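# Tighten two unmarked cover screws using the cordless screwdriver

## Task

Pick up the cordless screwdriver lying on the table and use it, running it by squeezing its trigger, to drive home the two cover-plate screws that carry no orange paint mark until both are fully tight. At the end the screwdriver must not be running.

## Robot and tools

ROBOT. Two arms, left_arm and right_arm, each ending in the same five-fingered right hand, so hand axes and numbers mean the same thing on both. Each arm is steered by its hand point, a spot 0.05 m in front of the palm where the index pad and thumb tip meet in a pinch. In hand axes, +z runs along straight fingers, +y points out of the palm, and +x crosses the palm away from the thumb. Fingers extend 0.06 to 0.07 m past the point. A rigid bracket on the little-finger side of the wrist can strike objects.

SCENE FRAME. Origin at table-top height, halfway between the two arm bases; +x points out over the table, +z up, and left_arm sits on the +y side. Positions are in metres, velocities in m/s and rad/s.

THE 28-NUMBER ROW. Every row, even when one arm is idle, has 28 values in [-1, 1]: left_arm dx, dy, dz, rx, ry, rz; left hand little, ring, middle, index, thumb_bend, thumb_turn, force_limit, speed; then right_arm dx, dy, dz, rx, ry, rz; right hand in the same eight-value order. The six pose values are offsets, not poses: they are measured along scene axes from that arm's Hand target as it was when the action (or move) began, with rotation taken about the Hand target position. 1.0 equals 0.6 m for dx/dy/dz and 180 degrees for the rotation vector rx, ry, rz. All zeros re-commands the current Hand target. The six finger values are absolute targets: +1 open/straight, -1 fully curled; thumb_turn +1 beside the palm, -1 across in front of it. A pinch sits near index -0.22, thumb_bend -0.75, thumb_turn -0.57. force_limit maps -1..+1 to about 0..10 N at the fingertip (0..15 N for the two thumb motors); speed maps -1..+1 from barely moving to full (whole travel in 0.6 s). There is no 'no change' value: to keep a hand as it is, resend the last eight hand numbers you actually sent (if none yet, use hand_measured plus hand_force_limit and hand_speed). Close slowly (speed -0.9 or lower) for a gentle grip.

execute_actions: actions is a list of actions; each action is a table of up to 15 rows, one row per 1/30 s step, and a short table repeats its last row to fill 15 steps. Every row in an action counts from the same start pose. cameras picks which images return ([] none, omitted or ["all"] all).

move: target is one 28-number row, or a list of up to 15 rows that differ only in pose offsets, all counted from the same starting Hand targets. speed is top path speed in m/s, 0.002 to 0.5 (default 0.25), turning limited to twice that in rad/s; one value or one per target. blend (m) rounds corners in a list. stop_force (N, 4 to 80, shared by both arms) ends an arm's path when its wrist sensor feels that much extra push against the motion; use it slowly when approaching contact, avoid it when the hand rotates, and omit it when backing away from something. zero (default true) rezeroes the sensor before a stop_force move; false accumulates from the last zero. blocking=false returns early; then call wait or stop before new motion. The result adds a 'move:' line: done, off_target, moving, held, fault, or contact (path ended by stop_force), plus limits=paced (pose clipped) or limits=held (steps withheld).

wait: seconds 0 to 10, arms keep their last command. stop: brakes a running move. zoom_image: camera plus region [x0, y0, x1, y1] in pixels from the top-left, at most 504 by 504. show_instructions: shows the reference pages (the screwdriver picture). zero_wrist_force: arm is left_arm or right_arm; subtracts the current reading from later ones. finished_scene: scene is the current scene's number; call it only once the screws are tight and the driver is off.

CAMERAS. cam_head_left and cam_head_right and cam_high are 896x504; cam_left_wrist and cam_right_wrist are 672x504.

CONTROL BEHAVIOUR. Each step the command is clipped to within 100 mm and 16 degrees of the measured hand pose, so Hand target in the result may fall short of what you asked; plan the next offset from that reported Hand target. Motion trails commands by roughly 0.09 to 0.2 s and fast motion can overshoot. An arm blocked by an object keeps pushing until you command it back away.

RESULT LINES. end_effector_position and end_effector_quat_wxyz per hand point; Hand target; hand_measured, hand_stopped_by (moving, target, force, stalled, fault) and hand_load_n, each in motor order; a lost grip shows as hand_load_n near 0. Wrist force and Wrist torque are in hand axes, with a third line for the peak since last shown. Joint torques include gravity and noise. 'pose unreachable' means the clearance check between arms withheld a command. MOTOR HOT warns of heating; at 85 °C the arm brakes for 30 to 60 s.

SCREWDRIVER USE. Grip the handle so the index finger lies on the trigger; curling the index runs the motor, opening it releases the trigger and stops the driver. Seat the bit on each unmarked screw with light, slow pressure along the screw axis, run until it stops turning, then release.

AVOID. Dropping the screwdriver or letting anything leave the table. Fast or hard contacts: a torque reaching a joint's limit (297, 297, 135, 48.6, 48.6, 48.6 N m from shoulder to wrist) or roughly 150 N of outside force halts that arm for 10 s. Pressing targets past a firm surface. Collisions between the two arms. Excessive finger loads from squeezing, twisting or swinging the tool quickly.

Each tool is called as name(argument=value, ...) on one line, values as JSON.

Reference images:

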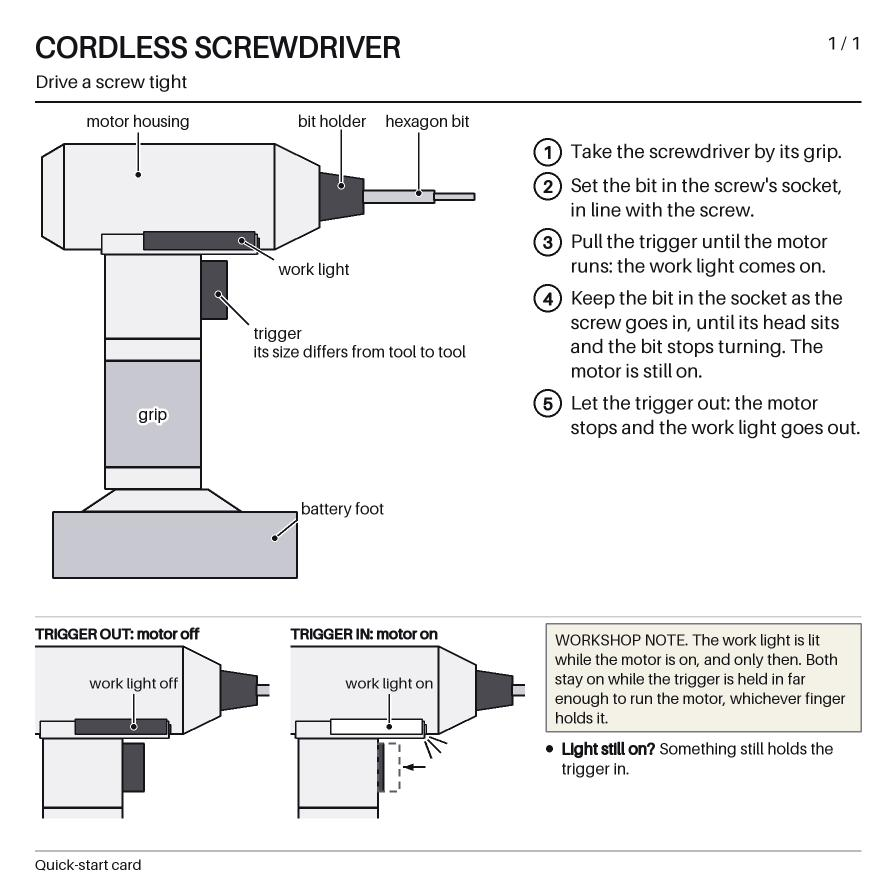

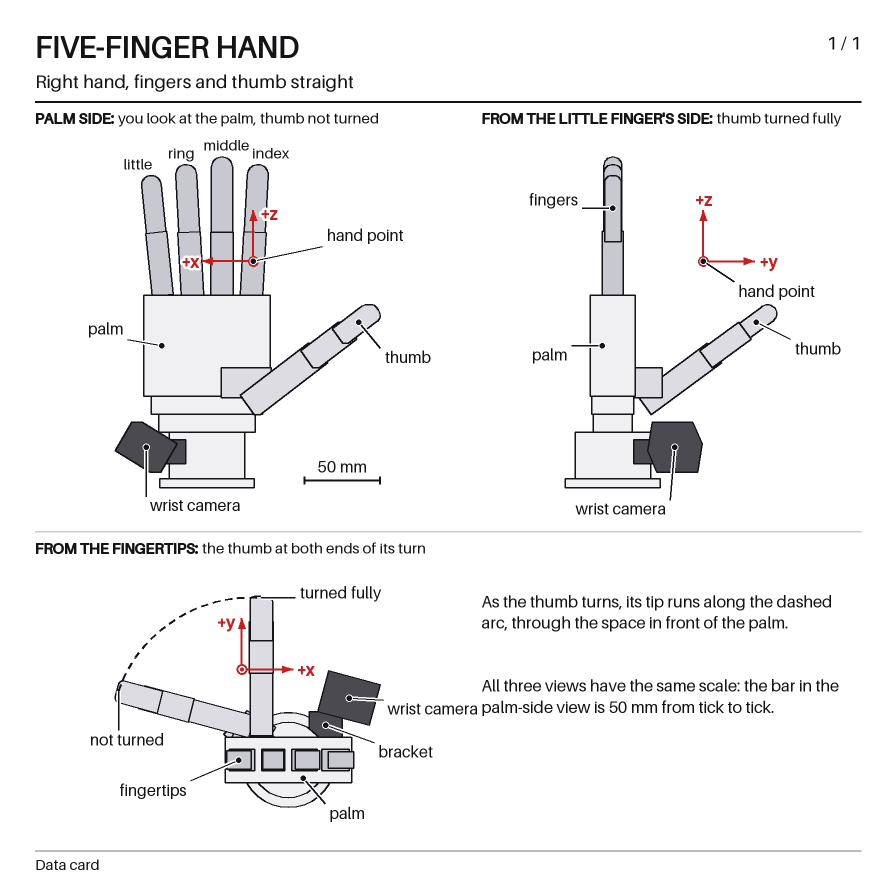

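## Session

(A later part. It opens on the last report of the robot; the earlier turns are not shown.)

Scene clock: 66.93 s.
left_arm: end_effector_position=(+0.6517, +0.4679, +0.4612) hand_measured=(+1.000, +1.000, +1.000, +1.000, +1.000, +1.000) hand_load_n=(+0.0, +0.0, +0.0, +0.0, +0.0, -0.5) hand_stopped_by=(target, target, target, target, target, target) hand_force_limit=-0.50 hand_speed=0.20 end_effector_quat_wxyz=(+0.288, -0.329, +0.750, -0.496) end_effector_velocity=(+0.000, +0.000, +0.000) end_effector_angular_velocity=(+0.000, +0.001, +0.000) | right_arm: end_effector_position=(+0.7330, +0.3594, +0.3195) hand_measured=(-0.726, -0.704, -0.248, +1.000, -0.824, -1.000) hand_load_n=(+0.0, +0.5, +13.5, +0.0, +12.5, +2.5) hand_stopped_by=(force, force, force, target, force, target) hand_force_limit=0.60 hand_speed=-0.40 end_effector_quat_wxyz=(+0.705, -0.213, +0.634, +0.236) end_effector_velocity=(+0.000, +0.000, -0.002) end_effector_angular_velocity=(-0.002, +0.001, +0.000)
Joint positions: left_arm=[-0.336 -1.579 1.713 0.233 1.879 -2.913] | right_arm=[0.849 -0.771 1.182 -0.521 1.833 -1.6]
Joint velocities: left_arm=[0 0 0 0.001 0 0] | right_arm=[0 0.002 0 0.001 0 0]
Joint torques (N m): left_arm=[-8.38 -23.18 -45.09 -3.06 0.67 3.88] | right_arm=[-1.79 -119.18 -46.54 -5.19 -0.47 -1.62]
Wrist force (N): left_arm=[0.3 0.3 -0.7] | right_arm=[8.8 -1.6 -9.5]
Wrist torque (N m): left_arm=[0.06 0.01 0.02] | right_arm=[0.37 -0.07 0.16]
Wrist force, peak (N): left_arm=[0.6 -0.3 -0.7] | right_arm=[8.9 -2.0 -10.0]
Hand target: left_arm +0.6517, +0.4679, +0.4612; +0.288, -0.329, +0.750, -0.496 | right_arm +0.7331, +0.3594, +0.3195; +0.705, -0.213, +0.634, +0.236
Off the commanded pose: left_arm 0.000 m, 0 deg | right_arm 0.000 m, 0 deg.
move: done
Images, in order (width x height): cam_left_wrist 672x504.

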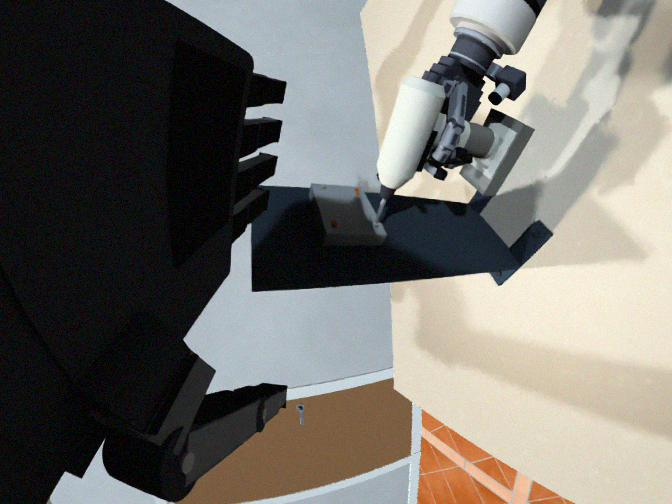

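move(target=[0,0,0,0,0,0,1,1,1,1,1,1,-0.5,0.2,0.004,-0.0053,0,0,0,0,-0.98,-0.98,-0.98,1,-0.98,-1,0.6,-0.4], speed=0.01, cameras=["cam_left_wrist"])

zoom_image(camera="cam_left_wrist", region=[365, 205, 395, 235])

zoom_image(camera="cam_left_wrist", region=[340, 60, 540, 240])

Scene clock: 68.07 s.
left_arm: end_effector_position=(+0.6517, +0.4679, +0.4612) hand_measured=(+1.000, +1.000, +1.000, +1.000, +1.000, +1.000) hand_load_n=(+0.0, +0.0, +0.0, +0.0, +0.0, +0.0) hand_stopped_by=(target, target, target, target, target, target) hand_force_limit=-0.50 hand_speed=0.20 end_effector_quat_wxyz=(+0.288, -0.329, +0.750, -0.496) end_effector_velocity=(+0.000, +0.001, +0.000) end_effector_angular_velocity=(-0.001, +0.001, +0.001) | right_arm: end_effector_position=(+0.7355, +0.3561, +0.3195) hand_measured=(-0.726, -0.704, -0.248, +1.000, -0.824, -1.000) hand_load_n=(+0.0, +2.5, +13.5, +0.0, +12.5, +1.5) hand_stopped_by=(force, force, force, target, force, target) hand_force_limit=0.60 hand_speed=-0.40 end_effector_quat_wxyz=(+0.705, -0.213, +0.634, +0.236) end_effector_velocity=(+0.000, +0.000, +0.002) end_effector_angular_velocity=(+0.001, -0.001, +0.000)
Joint positions: left_arm=[-0.336 -1.579 1.713 0.233 1.879 -2.913] | right_arm=[0.845 -0.774 1.187 -0.523 1.829 -1.6]
Joint velocities: left_arm=[0.001 0 0 0 0 -0.001] | right_arm=[0 -0.001 0 0 0 0]
Joint torques (N m): left_arm=[-10.48 -20.97 -46.55 -3.67 0.88 3.94] | right_arm=[-7.38 -120.43 -48.37 -7.29 0.37 2.07]
Wrist force (N): left_arm=[0.0 -0.2 -0.6] | right_arm=[8.3 0.9 -7.5]
Wrist torque (N m): left_arm=[-0.01 0.05 -0.03] | right_arm=[-0.01 -0.16 0.14]
Wrist force, peak (N): left_arm=[0.4 -0.3 -1.0] | right_arm=[9.0 -2.3 -9.8]
Hand target: left_arm +0.6517, +0.4679, +0.4612; +0.288, -0.329, +0.750, -0.496 | right_arm +0.7355, +0.3562, +0.3195; +0.705, -0.213, +0.634, +0.236
Off the commanded pose: left_arm 0.000 m, 0 deg | right_arm 0.000 m, 0 deg.
move: done
Images, in order (width x height): cam_left_wrist 672x504.

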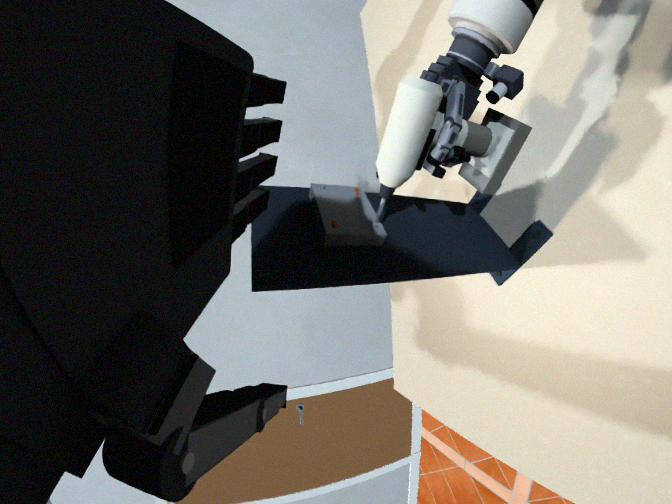

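Scaled by 16.800 from the camera's 672x504 image, which has a finer 960x720 frame.

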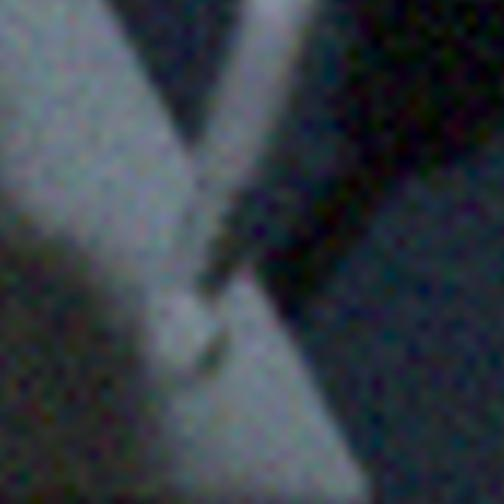

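Scaled by 2.520 from the camera's 672x504 image, which has a finer 960x720 frame.

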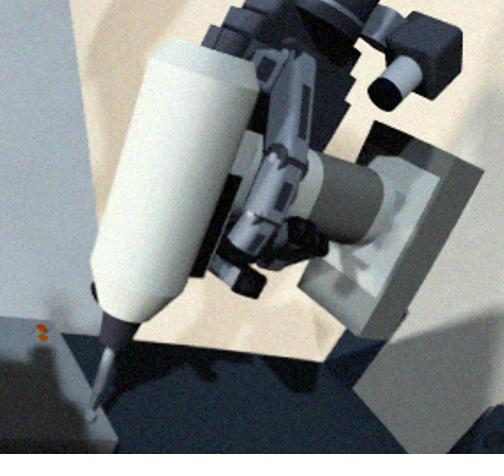

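move(target=[0,0,0,0,0,0,1,1,1,1,1,1,-0.5,0.2,0,0,0,0,0,0,-0.98,-0.98,-0.98,0.2,-0.98,-1,0.0,-0.3], cameras=["cam_left_wrist"])

zoom_image(camera="cam_left_wrist", region=[340, 60, 540, 240])

Scene clock: 68.93 s.
left_arm: end_effector_position=(+0.6517, +0.4679, +0.4612) hand_measured=(+1.000, +1.000, +1.000, +1.000, +1.000, +1.000) hand_load_n=(+0.0, +0.0, +0.0, +0.0, +0.0, +0.0) hand_stopped_by=(target, target, target, target, target, target) hand_force_limit=-0.50 hand_speed=0.20 end_effector_quat_wxyz=(+0.288, -0.329, +0.750, -0.496) end_effector_velocity=(+0.000, +0.000, +0.000) end_effector_angular_velocity=(+0.000, +0.001, -0.001) | right_arm: end_effector_position=(+0.7356, +0.3561, +0.3195) hand_measured=(-0.726, -0.704, -0.248, +0.702, -0.824, -1.000) hand_load_n=(+0.0, +3.0, +12.5, +12.5, +13.0, +1.5) hand_stopped_by=(force, force, force, force, force, target) hand_force_limit=0.00 hand_speed=-0.30 end_effector_quat_wxyz=(+0.705, -0.213, +0.634, +0.236) end_effector_velocity=(+0.000, +0.000, -0.003) end_effector_angular_velocity=(-0.002, +0.001, +0.000)
Joint positions: left_arm=[-0.336 -1.579 1.713 0.233 1.879 -2.913] | right_arm=[0.845 -0.774 1.187 -0.523 1.829 -1.6]
Joint velocities: left_arm=[0 0 0 0.001 0.001 0] | right_arm=[0 0.002 0 0 0 0]
Joint torques (N m): left_arm=[-7.9 -22.85 -49.71 -3.59 0.73 3.98] | right_arm=[18.19 -111.82 -55.55 -3.62 -2.56 1.77]
Wrist force (N): left_arm=[0.0 -0.4 -0.4] | right_arm=[10.9 -6.5 -4.1]
Wrist torque (N m): left_arm=[-0.06 0.05 -0.03] | right_arm=[0.59 0.15 0.19]
Wrist force, peak (N): left_arm=[0.3 0.2 -0.9] | right_arm=[11.7 -7.1 -4.5]
Hand target: left_arm +0.6517, +0.4679, +0.4612; +0.288, -0.329, +0.750, -0.496 | right_arm +0.7355, +0.3562, +0.3195; +0.705, -0.213, +0.634, +0.236
Off the commanded pose: left_arm 0.000 m, 0 deg | right_arm 0.000 m, 0 deg.
move: done
Images, in order (width x height): cam_left_wrist 672x504.

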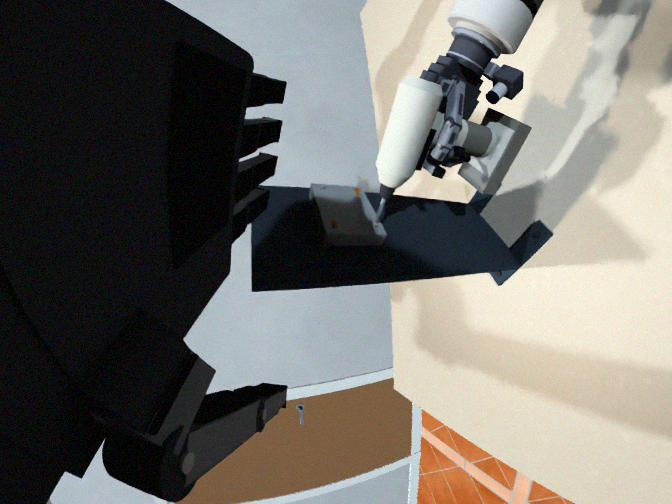

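Scaled by 2.520 from the camera's 672x504 image, which has a finer 960x720 frame.

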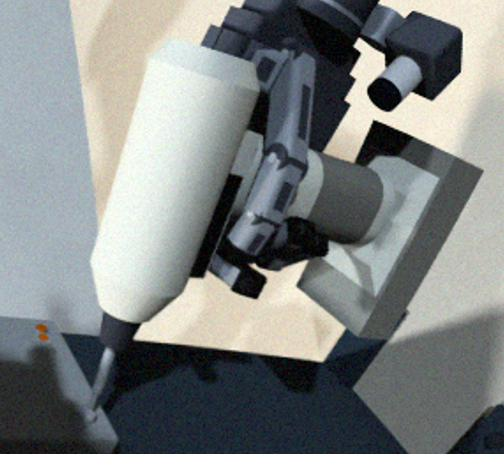

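move(target=[0,0,0,0,0,0,1,1,1,1,1,1,-0.5,0.2,0,0,0,0,0,0,-0.98,-0.98,-0.98,1,-0.98,-1,0.0,-0.3])

zoom_image(camera="cam_right_wrist", region=[60, 0, 460, 504])

zoom_image(camera="cam_high", region=[390, 180, 470, 290])

zoom_image(camera="cam_head_right", region=[310, 140, 390, 240])

Scene clock: 70.07 s.
left_arm: end_effector_position=(+0.6517, +0.4679, +0.4612) hand_measured=(+1.000, +1.000, +1.000, +1.000, +1.000, +1.000) hand_load_n=(+0.0, +0.0, +0.0, +0.0, +0.0, +0.0) hand_stopped_by=(target, target, target, target, target, target) hand_force_limit=-0.50 hand_speed=0.20 end_effector_quat_wxyz=(+0.288, -0.329, +0.750, -0.496) end_effector_velocity=(+0.000, +0.001, +0.000) end_effector_angular_velocity=(+0.000, -0.001, +0.001) | right_arm: end_effector_position=(+0.7354, +0.3562, +0.3195) hand_measured=(-0.726, -0.704, -0.248, +1.000, -0.824, -1.000) hand_load_n=(+0.0, +3.0, +13.5, +0.0, +12.0, +1.5) hand_stopped_by=(force, force, force, target, force, target) hand_force_limit=0.00 hand_speed=-0.30 end_effector_quat_wxyz=(+0.705, -0.213, +0.634, +0.236) end_effector_velocity=(+0.000, +0.000, +0.002) end_effector_angular_velocity=(+0.001, -0.001, +0.000)
Joint positions: left_arm=[-0.336 -1.579 1.713 0.233 1.879 -2.913] | right_arm=[0.845 -0.774 1.187 -0.523 1.829 -1.6]
Joint velocities: left_arm=[0.001 -0.001 0 0 0 0] | right_arm=[0 -0.001 0 0 0 0]
Joint torques (N m): left_arm=[-7.75 -22.31 -52.41 -3.41 0.82 3.97] | right_arm=[-1.07 -111.26 -51.19 -4 1.36 1.3]
Wrist force (N): left_arm=[0.3 -0.2 -0.6] | right_arm=[7.1 -0.5 -6.8]
Wrist torque (N m): left_arm=[-0.02 0.00 -0.01] | right_arm=[0.00 0.07 0.04]
Wrist force, peak (N): left_arm=[0.1 -0.3 -1.0] | right_arm=[11.1 -6.6 -3.9]
Hand target: left_arm +0.6517, +0.4679, +0.4612; +0.288, -0.329, +0.750, -0.496 | right_arm +0.7355, +0.3562, +0.3195; +0.705, -0.213, +0.634, +0.236
Off the commanded pose: left_arm 0.000 m, 0 deg | right_arm 0.000 m, 0 deg.
move: done

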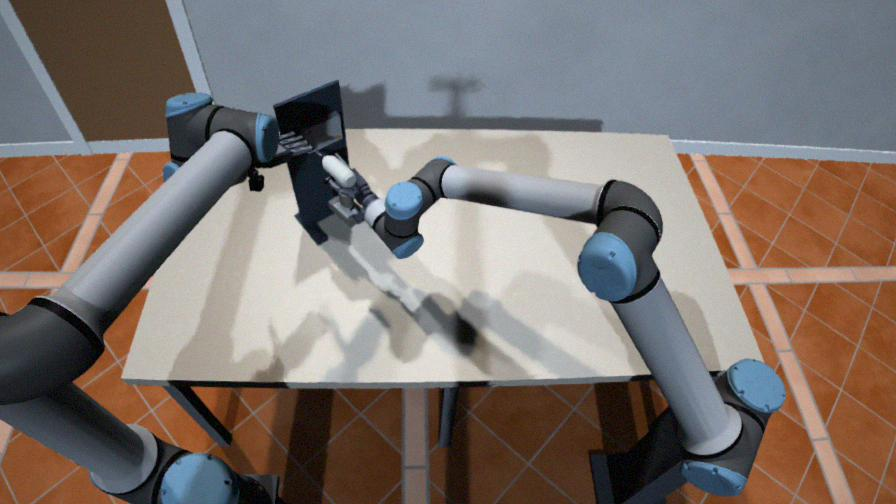

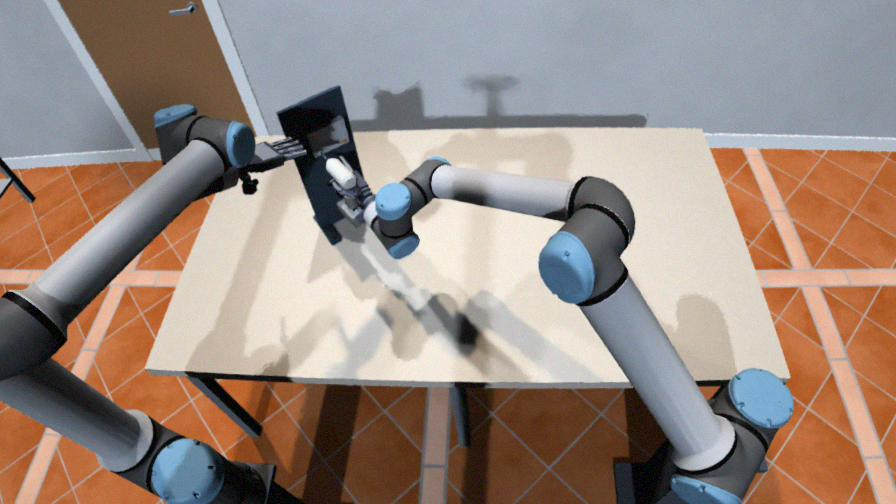

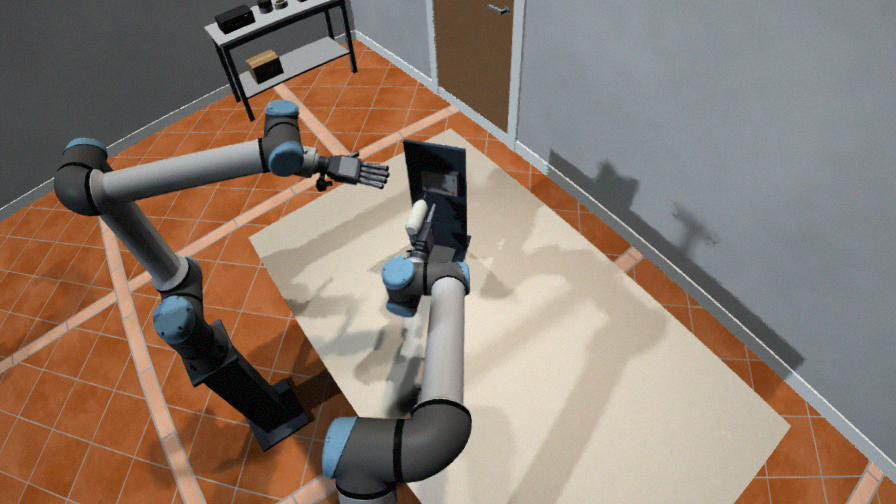

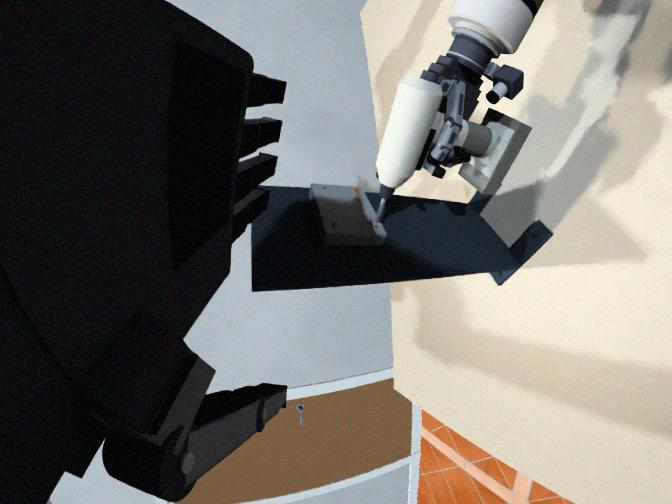

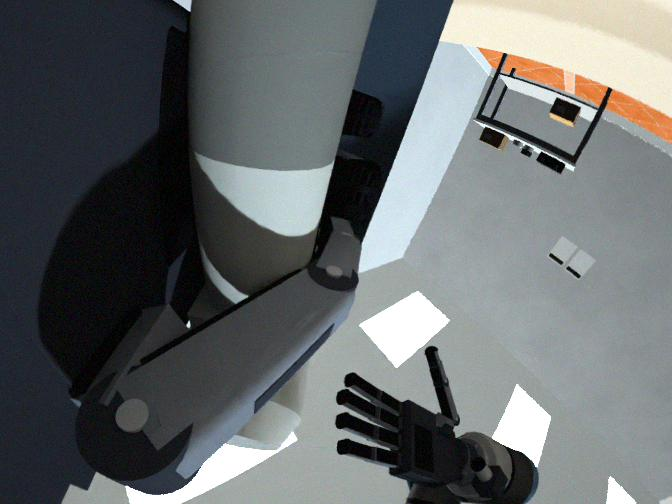

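Scaled by 1.000.

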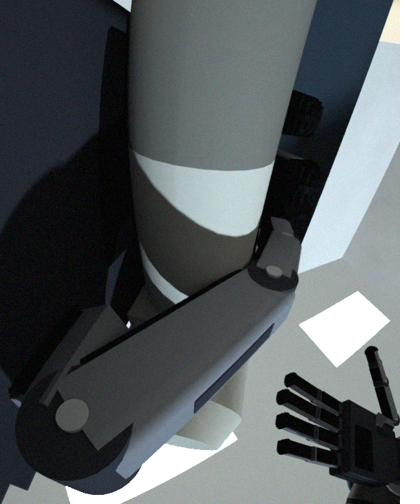

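Scaled by 4.582.

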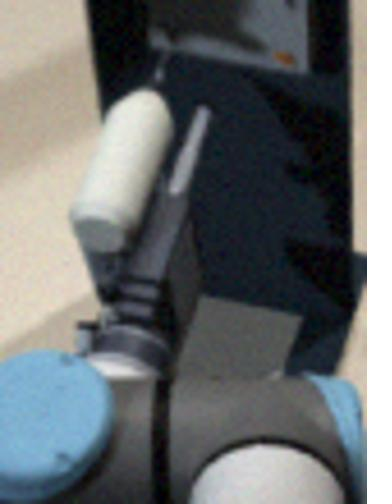

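Scaled by 5.040.

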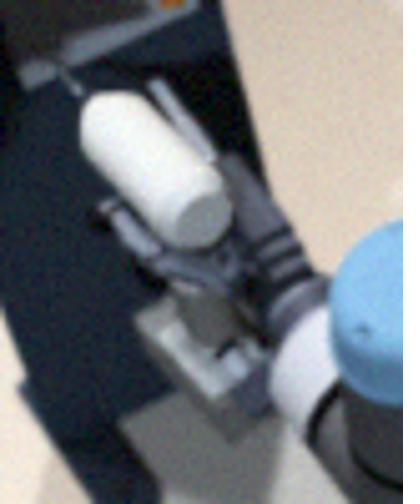

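execute_actions(actions=[[[0,0,0,0,0,0,1,1,1,1,1,1,-0.5,0.2,0,0,0,0,0,0,-0.98,-0.98,-0.98,-0.3,-0.98,-1,0.8,-0.3]],[[0,0,0,0,0,0,1,1,1,1,1,1,-0.5,0.2,0,0,0,0,0,0,-0.98,-0.98,-0.98,-0.3,-0.98,-1,0.8,-0.3]]])

Scene clock: 71.93 s.
left_arm: end_effector_position=(+0.6517, +0.4679, +0.4612) hand_measured=(+1.000, +1.000, +1.000, +1.000, +1.000, +1.000) hand_load_n=(+0.0, +0.0, +0.0, +0.0, +0.0, +0.0) hand_stopped_by=(target, target, target, target, target, target) hand_force_limit=-0.50 hand_speed=0.20 end_effector_quat_wxyz=(+0.288, -0.329, +0.750, -0.496) end_effector_velocity=(+0.000, -0.001, +0.000) end_effector_angular_velocity=(-0.001, +0.001, +0.000) | right_arm: end_effector_position=(+0.7355, +0.3561, +0.3195) hand_measured=(-0.726, -0.704, -0.248, +0.702, -0.824, -1.000) hand_load_n=(-0.5, +3.0, +12.5, +12.5, +13.0, +1.5) hand_stopped_by=(force, force, force, force, force, target) hand_force_limit=0.80 hand_speed=-0.30 end_effector_quat_wxyz=(+0.705, -0.213, +0.634, +0.236) end_effector_velocity=(+0.000, +0.000, -0.001) end_effector_angular_velocity=(-0.001, +0.001, +0.000)
Joint positions: left_arm=[-0.336 -1.579 1.713 0.233 1.879 -2.913] | right_arm=[0.845 -0.774 1.187 -0.523 1.829 -1.6]
Joint velocities: left_arm=[-0.001 0 0 0 0.001 -0.002] | right_arm=[0 0.001 0 0.001 0 0]
Joint torques (N m): left_arm=[-4.07 -17.78 -54.9 -3.63 0.81 4] | right_arm=[12.62 -113.18 -45.04 -4.64 -3.34 0.57]
Wrist force (N): left_arm=[0.2 -0.3 -0.7] | right_arm=[9.4 -6.7 -3.4]
Wrist torque (N m): left_arm=[-0.03 0.03 -0.02] | right_arm=[0.49 0.26 0.11]
Wrist force, peak (N): left_arm=[0.0 -0.2 -1.1] | right_arm=[10.1 -6.8 -4.8]
Hand target: left_arm +0.6517, +0.4679, +0.4612; +0.288, -0.329, +0.750, -0.496 | right_arm +0.7355, +0.3562, +0.3195; +0.705, -0.213, +0.634, +0.236
Off the commanded pose: left_arm 0.000 m, 0 deg | right_arm 0.000 m, 0 deg.

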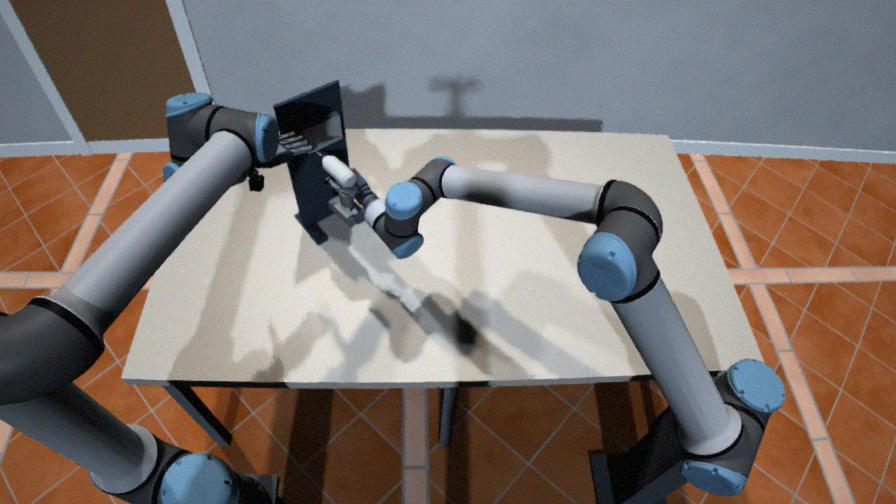

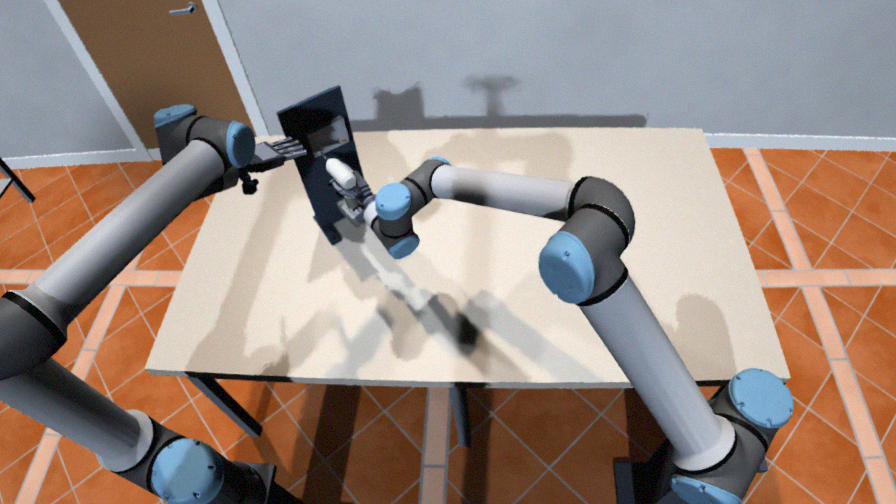

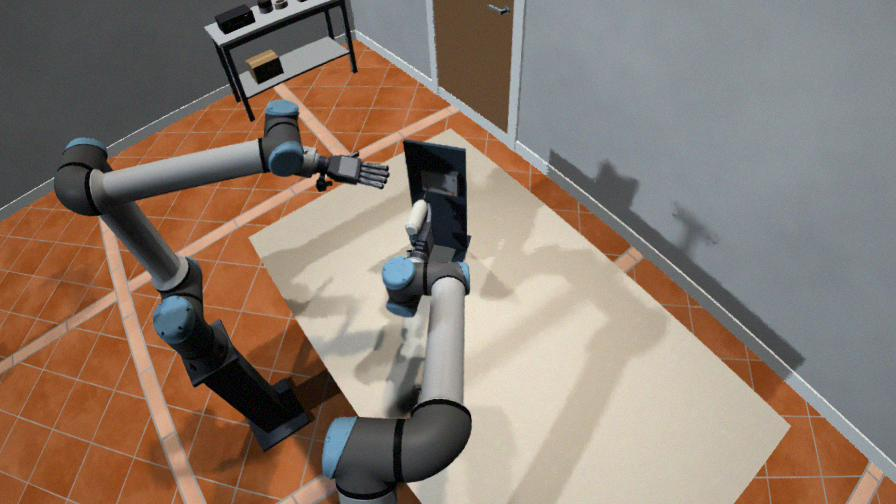

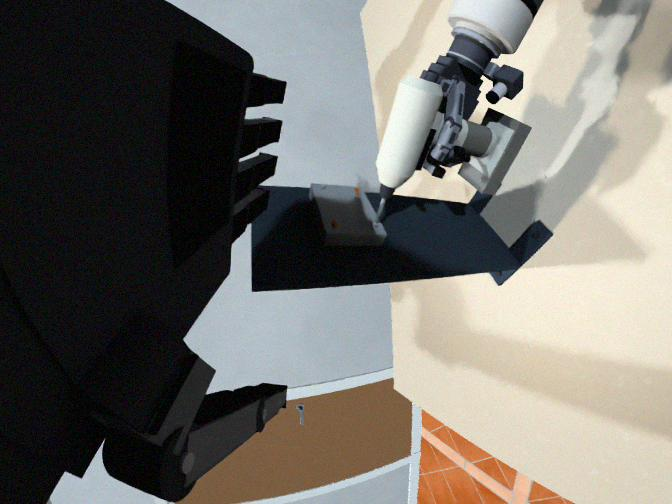

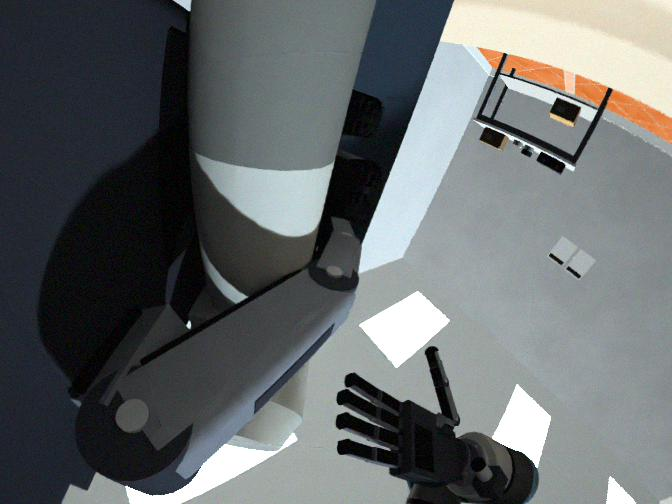

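zoom_image(camera="cam_left_wrist", region=[350, 50, 530, 230])

zoom_image(camera="cam_right_wrist", region=[50, 0, 450, 504])

zoom_image(camera="cam_high", region=[380, 180, 480, 280])

zoom_image(camera="cam_head_right", region=[310, 140, 390, 220])

Scaled by 2.800 from the camera's 672x504 image, which has a finer 960x720 frame.

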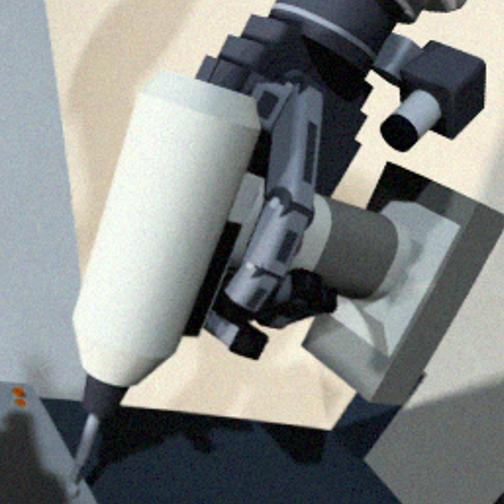

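Scaled by 1.000.

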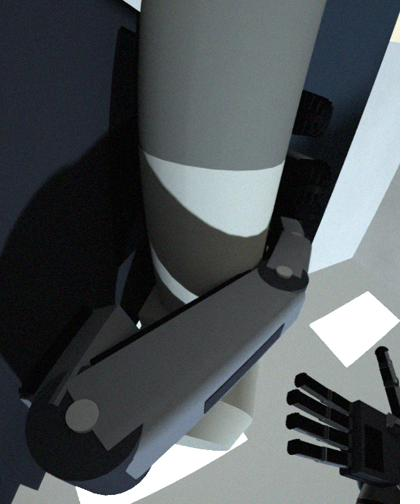

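Scaled by 5.040.

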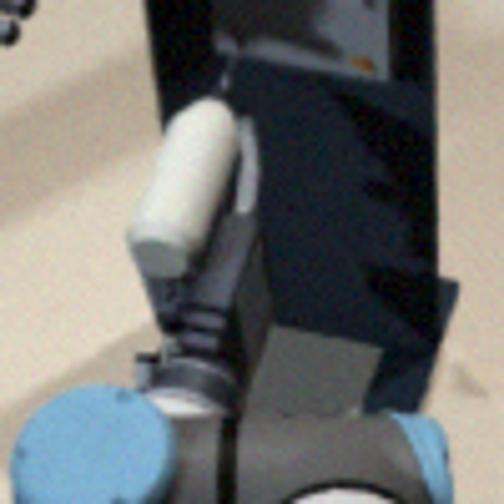

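Scaled by 6.300.

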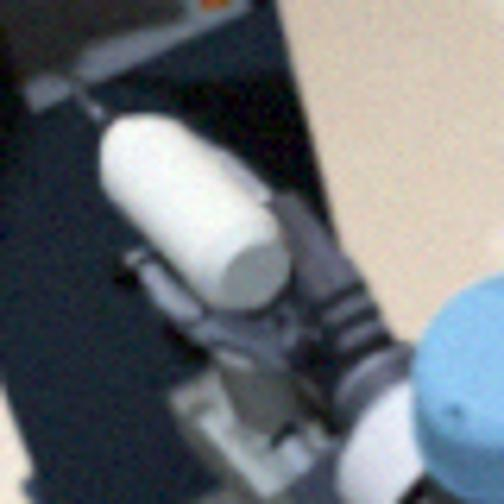

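execute_actions(actions=[[[0,0,0,0,0,0,1,1,1,1,1,1,-0.5,0.2,0,0,0,0,0,0,-0.98,-0.98,-0.95,0.75,-0.98,-1,1,-0.3]],[[0,0,0,0,0,0,1,1,1,1,1,1,-0.5,0.2,0,0,0,0,0,0,-0.98,-0.98,-0.95,0.75,-0.98,-1,1,-0.3]]], cameras=["cam_left_wrist"])

zoom_image(camera="cam_left_wrist", region=[360, 110, 480, 230])

Scene clock: 73.83 s.
left_arm: end_effector_position=(+0.6517, +0.4679, +0.4612) hand_measured=(+1.000, +1.000, +1.000, +1.000, +1.000, +1.000) hand_load_n=(+0.0, +0.0, +0.0, -0.5, +0.0, +0.0) hand_stopped_by=(target, target, target, target, target, target) hand_force_limit=-0.50 hand_speed=0.20 end_effector_quat_wxyz=(+0.288, -0.329, +0.750, -0.496) end_effector_velocity=(+0.000, +0.000, +0.000) end_effector_angular_velocity=(-0.001, +0.001, +0.000) | right_arm: end_effector_position=(+0.7354, +0.3562, +0.3195) hand_measured=(-0.726, -0.704, -0.248, +0.750, -0.824, -1.000) hand_load_n=(+0.0, +3.0, +13.5, +0.5, +12.5, +1.5) hand_stopped_by=(force, force, force, target, force, target) hand_force_limit=1.00 hand_speed=-0.30 end_effector_quat_wxyz=(+0.705, -0.213, +0.634, +0.236) end_effector_velocity=(+0.000, +0.000, -0.001) end_effector_angular_velocity=(+0.000, +0.001, +0.000)
Joint positions: left_arm=[-0.336 -1.579 1.713 0.233 1.879 -2.913] | right_arm=[0.845 -0.774 1.187 -0.523 1.829 -1.6]
Joint velocities: left_arm=[0 0 0 0 0 -0.002] | right_arm=[0 0.001 0 0 0 0]
Joint torques (N m): left_arm=[-0.89 -16.47 -52.82 -3.25 0.92 3.67] | right_arm=[-12.27 -117.2 -45.81 -5.16 1.45 -0.21]
Wrist force (N): left_arm=[0.1 -0.1 -0.6] | right_arm=[7.3 -0.5 -7.2]
Wrist torque (N m): left_arm=[0.00 0.04 -0.01] | right_arm=[0.16 0.13 0.06]
Wrist force, peak (N): left_arm=[0.2 0.1 -1.0] | right_arm=[9.8 -6.7 -3.8]
Hand target: left_arm +0.6517, +0.4679, +0.4612; +0.288, -0.329, +0.750, -0.496 | right_arm +0.7355, +0.3562, +0.3195; +0.705, -0.213, +0.634, +0.236
Off the commanded pose: left_arm 0.000 m, 0 deg | right_arm 0.000 m, 0 deg.
Images, in order (width x height): cam_left_wrist 672x504.

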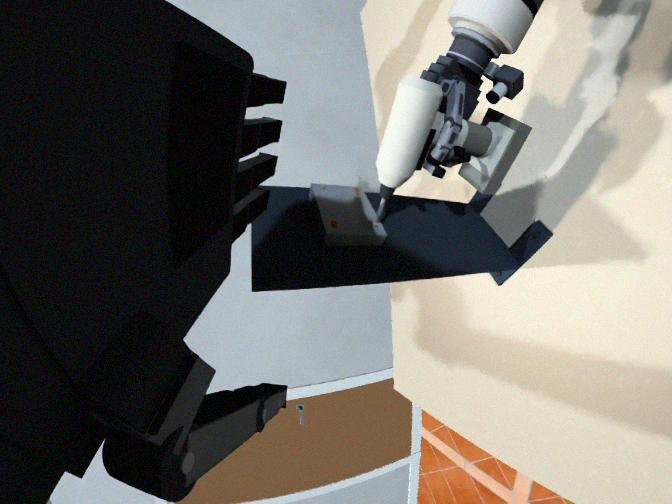

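Scaled by 4.200 from the camera's 672x504 image, which has a finer 960x720 frame.

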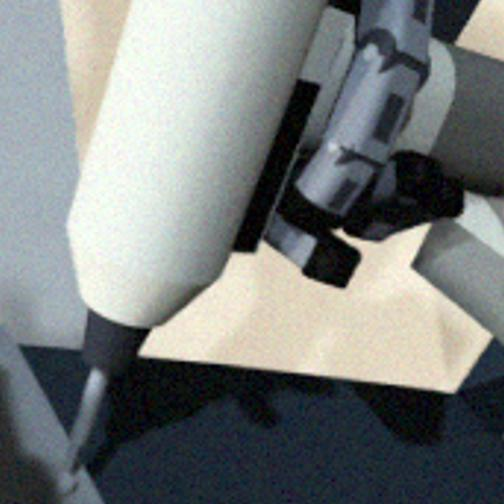

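execute_actions(actions=[[[0,0,0,0,0,0,1,1,1,1,1,1,-0.5,0.2,0,0,0,0,0,0,-0.95,-0.95,-0.95,0.75,-0.98,-1,0.4,-0.8]],[[0,0,0,0,0,0,1,1,1,1,1,1,-0.5,0.2,0,0,0,0,0,0,-0.95,-0.95,-0.95,0.75,-0.98,-1,0.4,-0.8]],[[0,0,0,0,0,0,1,1,1,1,1,1,-0.5,0.2,0,0,0,0,0,0,-0.95,-0.95,-0.95,0.75,-0.98,-1,0.4,-0.8]]], cameras=["cam_left_wrist"])

zoom_image(camera="cam_left_wrist", region=[360, 110, 480, 230])

Scene clock: 76.30 s.
left_arm: end_effector_position=(+0.6517, +0.4679, +0.4612) hand_measured=(+1.000, +1.000, +1.000, +1.000, +1.000, +1.000) hand_load_n=(+0.0, +0.0, +0.0, +0.0, +0.0, -0.5) hand_stopped_by=(target, target, target, target, target, target) hand_force_limit=-0.50 hand_speed=0.20 end_effector_quat_wxyz=(+0.288, -0.329, +0.750, -0.496) end_effector_velocity=(+0.000, +0.000, +0.000) end_effector_angular_velocity=(+0.000, +0.000, +0.000) | right_arm: end_effector_position=(+0.7355, +0.3562, +0.3195) hand_measured=(-0.802, -0.722, -0.248, +0.750, -0.824, -1.000) hand_load_n=(+7.5, +6.0, +12.5, +1.5, +12.5, +3.0) hand_stopped_by=(force, force, force, target, force, target) hand_force_limit=0.40 hand_speed=-0.80 end_effector_quat_wxyz=(+0.705, -0.213, +0.634, +0.236) end_effector_velocity=(+0.000, +0.000, +0.000) end_effector_angular_velocity=(+0.001, -0.001, +0.000)
Joint positions: left_arm=[-0.336 -1.579 1.713 0.233 1.879 -2.913] | right_arm=[0.845 -0.774 1.187 -0.523 1.829 -1.6]
Joint velocities: left_arm=[0 0 0 0 0 0] | right_arm=[0 0 0 -0.001 0 0]
Joint torques (N m): left_arm=[-2.51 -19.71 -50.4 -2.94 0.43 4.06] | right_arm=[-8.5 -123.91 -46.67 -5.77 1.27 -0.25]
Wrist force (N): left_arm=[-0.1 -0.3 -0.4] | right_arm=[6.8 0.1 -3.8]
Wrist torque (N m): left_arm=[-0.05 0.06 -0.03] | right_arm=[-0.04 0.05 0.04]
Wrist force, peak (N): left_arm=[0.0 -0.2 -1.0] | right_arm=[8.1 -0.8 -7.3]
Hand target: left_arm +0.6517, +0.4679, +0.4612; +0.288, -0.329, +0.750, -0.496 | right_arm +0.7355, +0.3562, +0.3195; +0.705, -0.213, +0.634, +0.236
Off the commanded pose: left_arm 0.000 m, 0 deg | right_arm 0.000 m, 0 deg.
Images, in order (width x height): cam_left_wrist 672x504.

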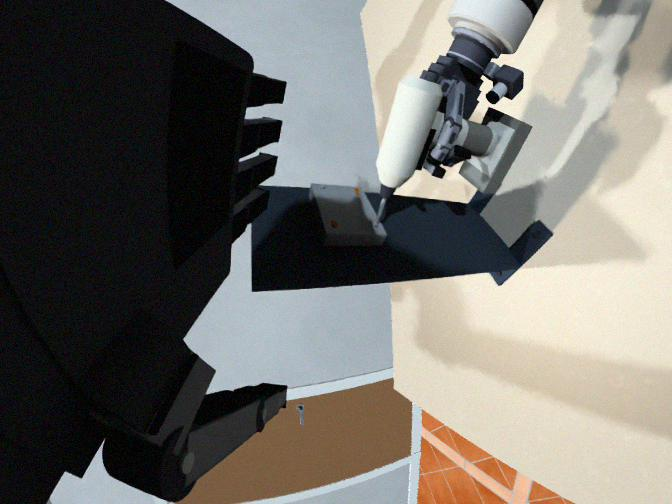

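Scaled by 4.200 from the camera's 672x504 image, which has a finer 960x720 frame.

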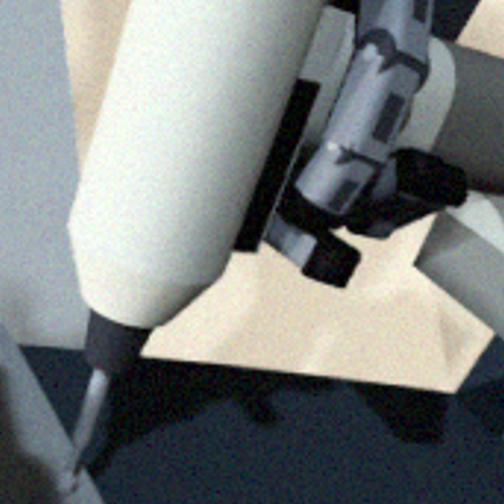

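execute_actions(actions=[[[0,0,0,0,0,0,1,1,1,1,1,1,-0.5,0.2,0,0,0,0,0,0,-0.95,-0.95,-0.1,0.75,-0.98,-1,0.4,-0.3]],[[0,0,0,0,0,0,1,1,1,1,1,1,-0.5,0.2,0,0,0,0,0,0,-0.95,-0.95,-0.1,0.75,-0.98,-1,0.4,-0.3]]], cameras=["cam_left_wrist"])

zoom_image(camera="cam_left_wrist", region=[360, 110, 480, 230])

Scene clock: 77.60 s.
left_arm: end_effector_position=(+0.6517, +0.4679, +0.4612) hand_measured=(+1.000, +1.000, +1.000, +1.000, +1.000, +1.000) hand_load_n=(+0.0, +0.0, -0.5, +0.0, +0.0, +0.0) hand_stopped_by=(target, target, target, target, target, target) hand_force_limit=-0.50 hand_speed=0.20 end_effector_quat_wxyz=(+0.288, -0.329, +0.750, -0.496) end_effector_velocity=(+0.000, +0.000, +0.000) end_effector_angular_velocity=(-0.001, +0.001, +0.000) | right_arm: end_effector_position=(+0.7355, +0.3562, +0.3195) hand_measured=(-0.802, -0.722, -0.100, +0.750, -0.824, -1.000) hand_load_n=(+8.0, +6.5, +0.0, +1.5, +8.0, +4.0) hand_stopped_by=(force, force, target, target, force, target) hand_force_limit=0.40 hand_speed=-0.30 end_effector_quat_wxyz=(+0.705, -0.213, +0.634, +0.236) end_effector_velocity=(+0.000, +0.000, +0.001) end_effector_angular_velocity=(+0.001, -0.001, +0.000)
Joint positions: left_arm=[-0.336 -1.579 1.713 0.233 1.879 -2.913] | right_arm=[0.845 -0.774 1.187 -0.523 1.829 -1.6]
Joint velocities: left_arm=[0 0 0 0 0 -0.002] | right_arm=[0 -0.001 0 0 0 0]
Joint torques (N m): left_arm=[2.28 -22.45 -51.8 -2.48 0.85 4.38] | right_arm=[-3.91 -124.98 -47.21 -6.17 1.29 -0.2]
Wrist force (N): left_arm=[0.4 0.1 -0.8] | right_arm=[6.0 0.0 -7.0]
Wrist torque (N m): left_arm=[0.04 0.00 0.01] | right_arm=[-0.02 0.00 0.02]
Wrist force, peak (N): left_arm=[0.3 -0.5 -0.9] | right_arm=[6.6 0.5 -7.3]
Hand target: left_arm +0.6517, +0.4679, +0.4612; +0.288, -0.329, +0.750, -0.496 | right_arm +0.7355, +0.3562, +0.3195; +0.705, -0.213, +0.634, +0.236
Off the commanded pose: left_arm 0.000 m, 0 deg | right_arm 0.000 m, 0 deg.
Images, in order (width x height): cam_left_wrist 672x504.

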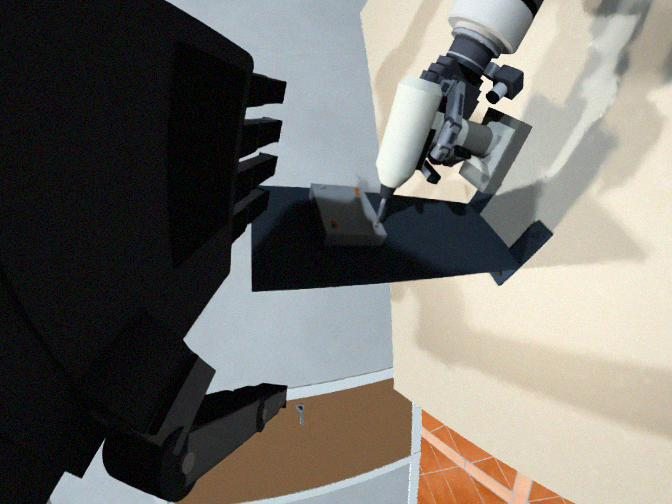

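Scaled by 4.200 from the camera's 672x504 image, which has a finer 960x720 frame.

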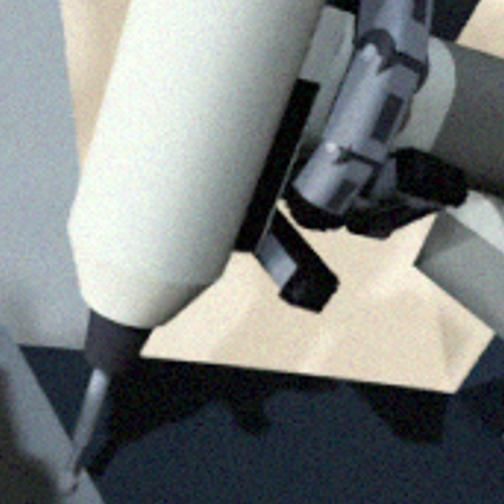

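execute_actions(actions=[[[0,0,0,0,0,0,1,1,1,1,1,1,-0.5,0.2,0,0,0,0,0,0,-0.95,-0.95,-0.95,0.75,-0.98,-1,1,-0.3]],[[0,0,0,0,0,0,1,1,1,1,1,1,-0.5,0.2,0,0,0,0,0,0,-0.95,-0.95,-0.95,0.75,-0.98,-1,1,-0.3]]], cameras=["cam_left_wrist"])

zoom_image(camera="cam_left_wrist", region=[360, 110, 480, 230])

Scene clock: 78.93 s.
left_arm: end_effector_position=(+0.6517, +0.4679, +0.4612) hand_measured=(+1.000, +1.000, +1.000, +1.000, +1.000, +1.000) hand_load_n=(+0.0, +0.0, +0.0, +0.0, +0.0, +0.0) hand_stopped_by=(target, target, target, target, target, target) hand_force_limit=-0.50 hand_speed=0.20 end_effector_quat_wxyz=(+0.288, -0.329, +0.750, -0.496) end_effector_velocity=(+0.000, +0.001, +0.000) end_effector_angular_velocity=(+0.000, +0.001, +0.001) | right_arm: end_effector_position=(+0.7355, +0.3562, +0.3195) hand_measured=(-0.802, -0.722, -0.246, +0.750, -0.824, -1.000) hand_load_n=(+7.5, +6.0, +12.0, +1.5, +9.0, +4.0) hand_stopped_by=(force, force, force, target, force, target) hand_force_limit=1.00 hand_speed=-0.30 end_effector_quat_wxyz=(+0.705, -0.213, +0.634, +0.236) end_effector_velocity=(+0.000, +0.000, +0.000) end_effector_angular_velocity=(+0.000, +0.000, +0.000)
Joint positions: left_arm=[-0.336 -1.579 1.713 0.233 1.879 -2.913] | right_arm=[0.845 -0.774 1.187 -0.523 1.829 -1.6]
Joint velocities: left_arm=[0.001 0 0 0.001 0 0] | right_arm=[0 0 0 0 0 0]
Joint torques (N m): left_arm=[1.11 -20.82 -50.23 -2.58 1.39 3.81] | right_arm=[1.38 -123.47 -47.43 -6.63 1.31 -0.16]
Wrist force (N): left_arm=[0.5 -0.1 -0.5] | right_arm=[6.8 -0.1 -4.9]
Wrist torque (N m): left_arm=[-0.01 -0.03 0.01] | right_arm=[-0.01 -0.02 0.05]
Wrist force, peak (N): left_arm=[0.0 -0.3 -1.0] | right_arm=[6.5 0.4 -7.1]
Hand target: left_arm +0.6517, +0.4679, +0.4612; +0.288, -0.329, +0.750, -0.496 | right_arm +0.7355, +0.3562, +0.3195; +0.705, -0.213, +0.634, +0.236
Off the commanded pose: left_arm 0.000 m, 0 deg | right_arm 0.000 m, 0 deg.
Images, in order (width x height): cam_left_wrist 672x504.

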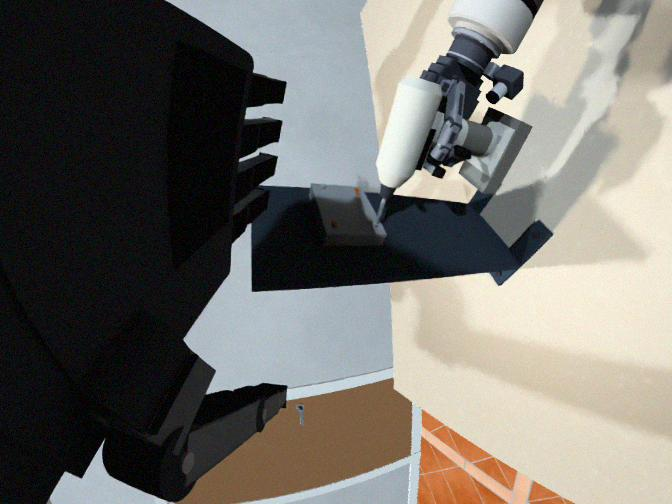

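Scaled by 4.200 from the camera's 672x504 image, which has a finer 960x720 frame.

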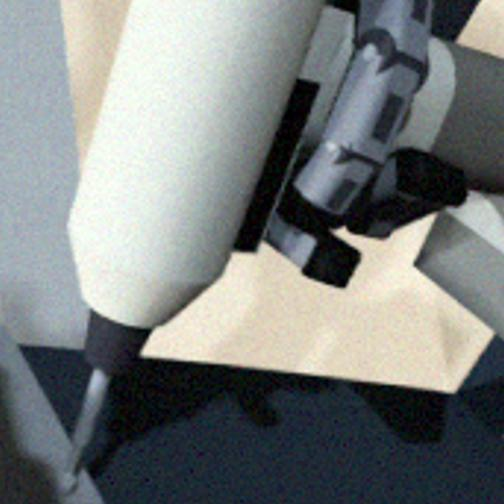

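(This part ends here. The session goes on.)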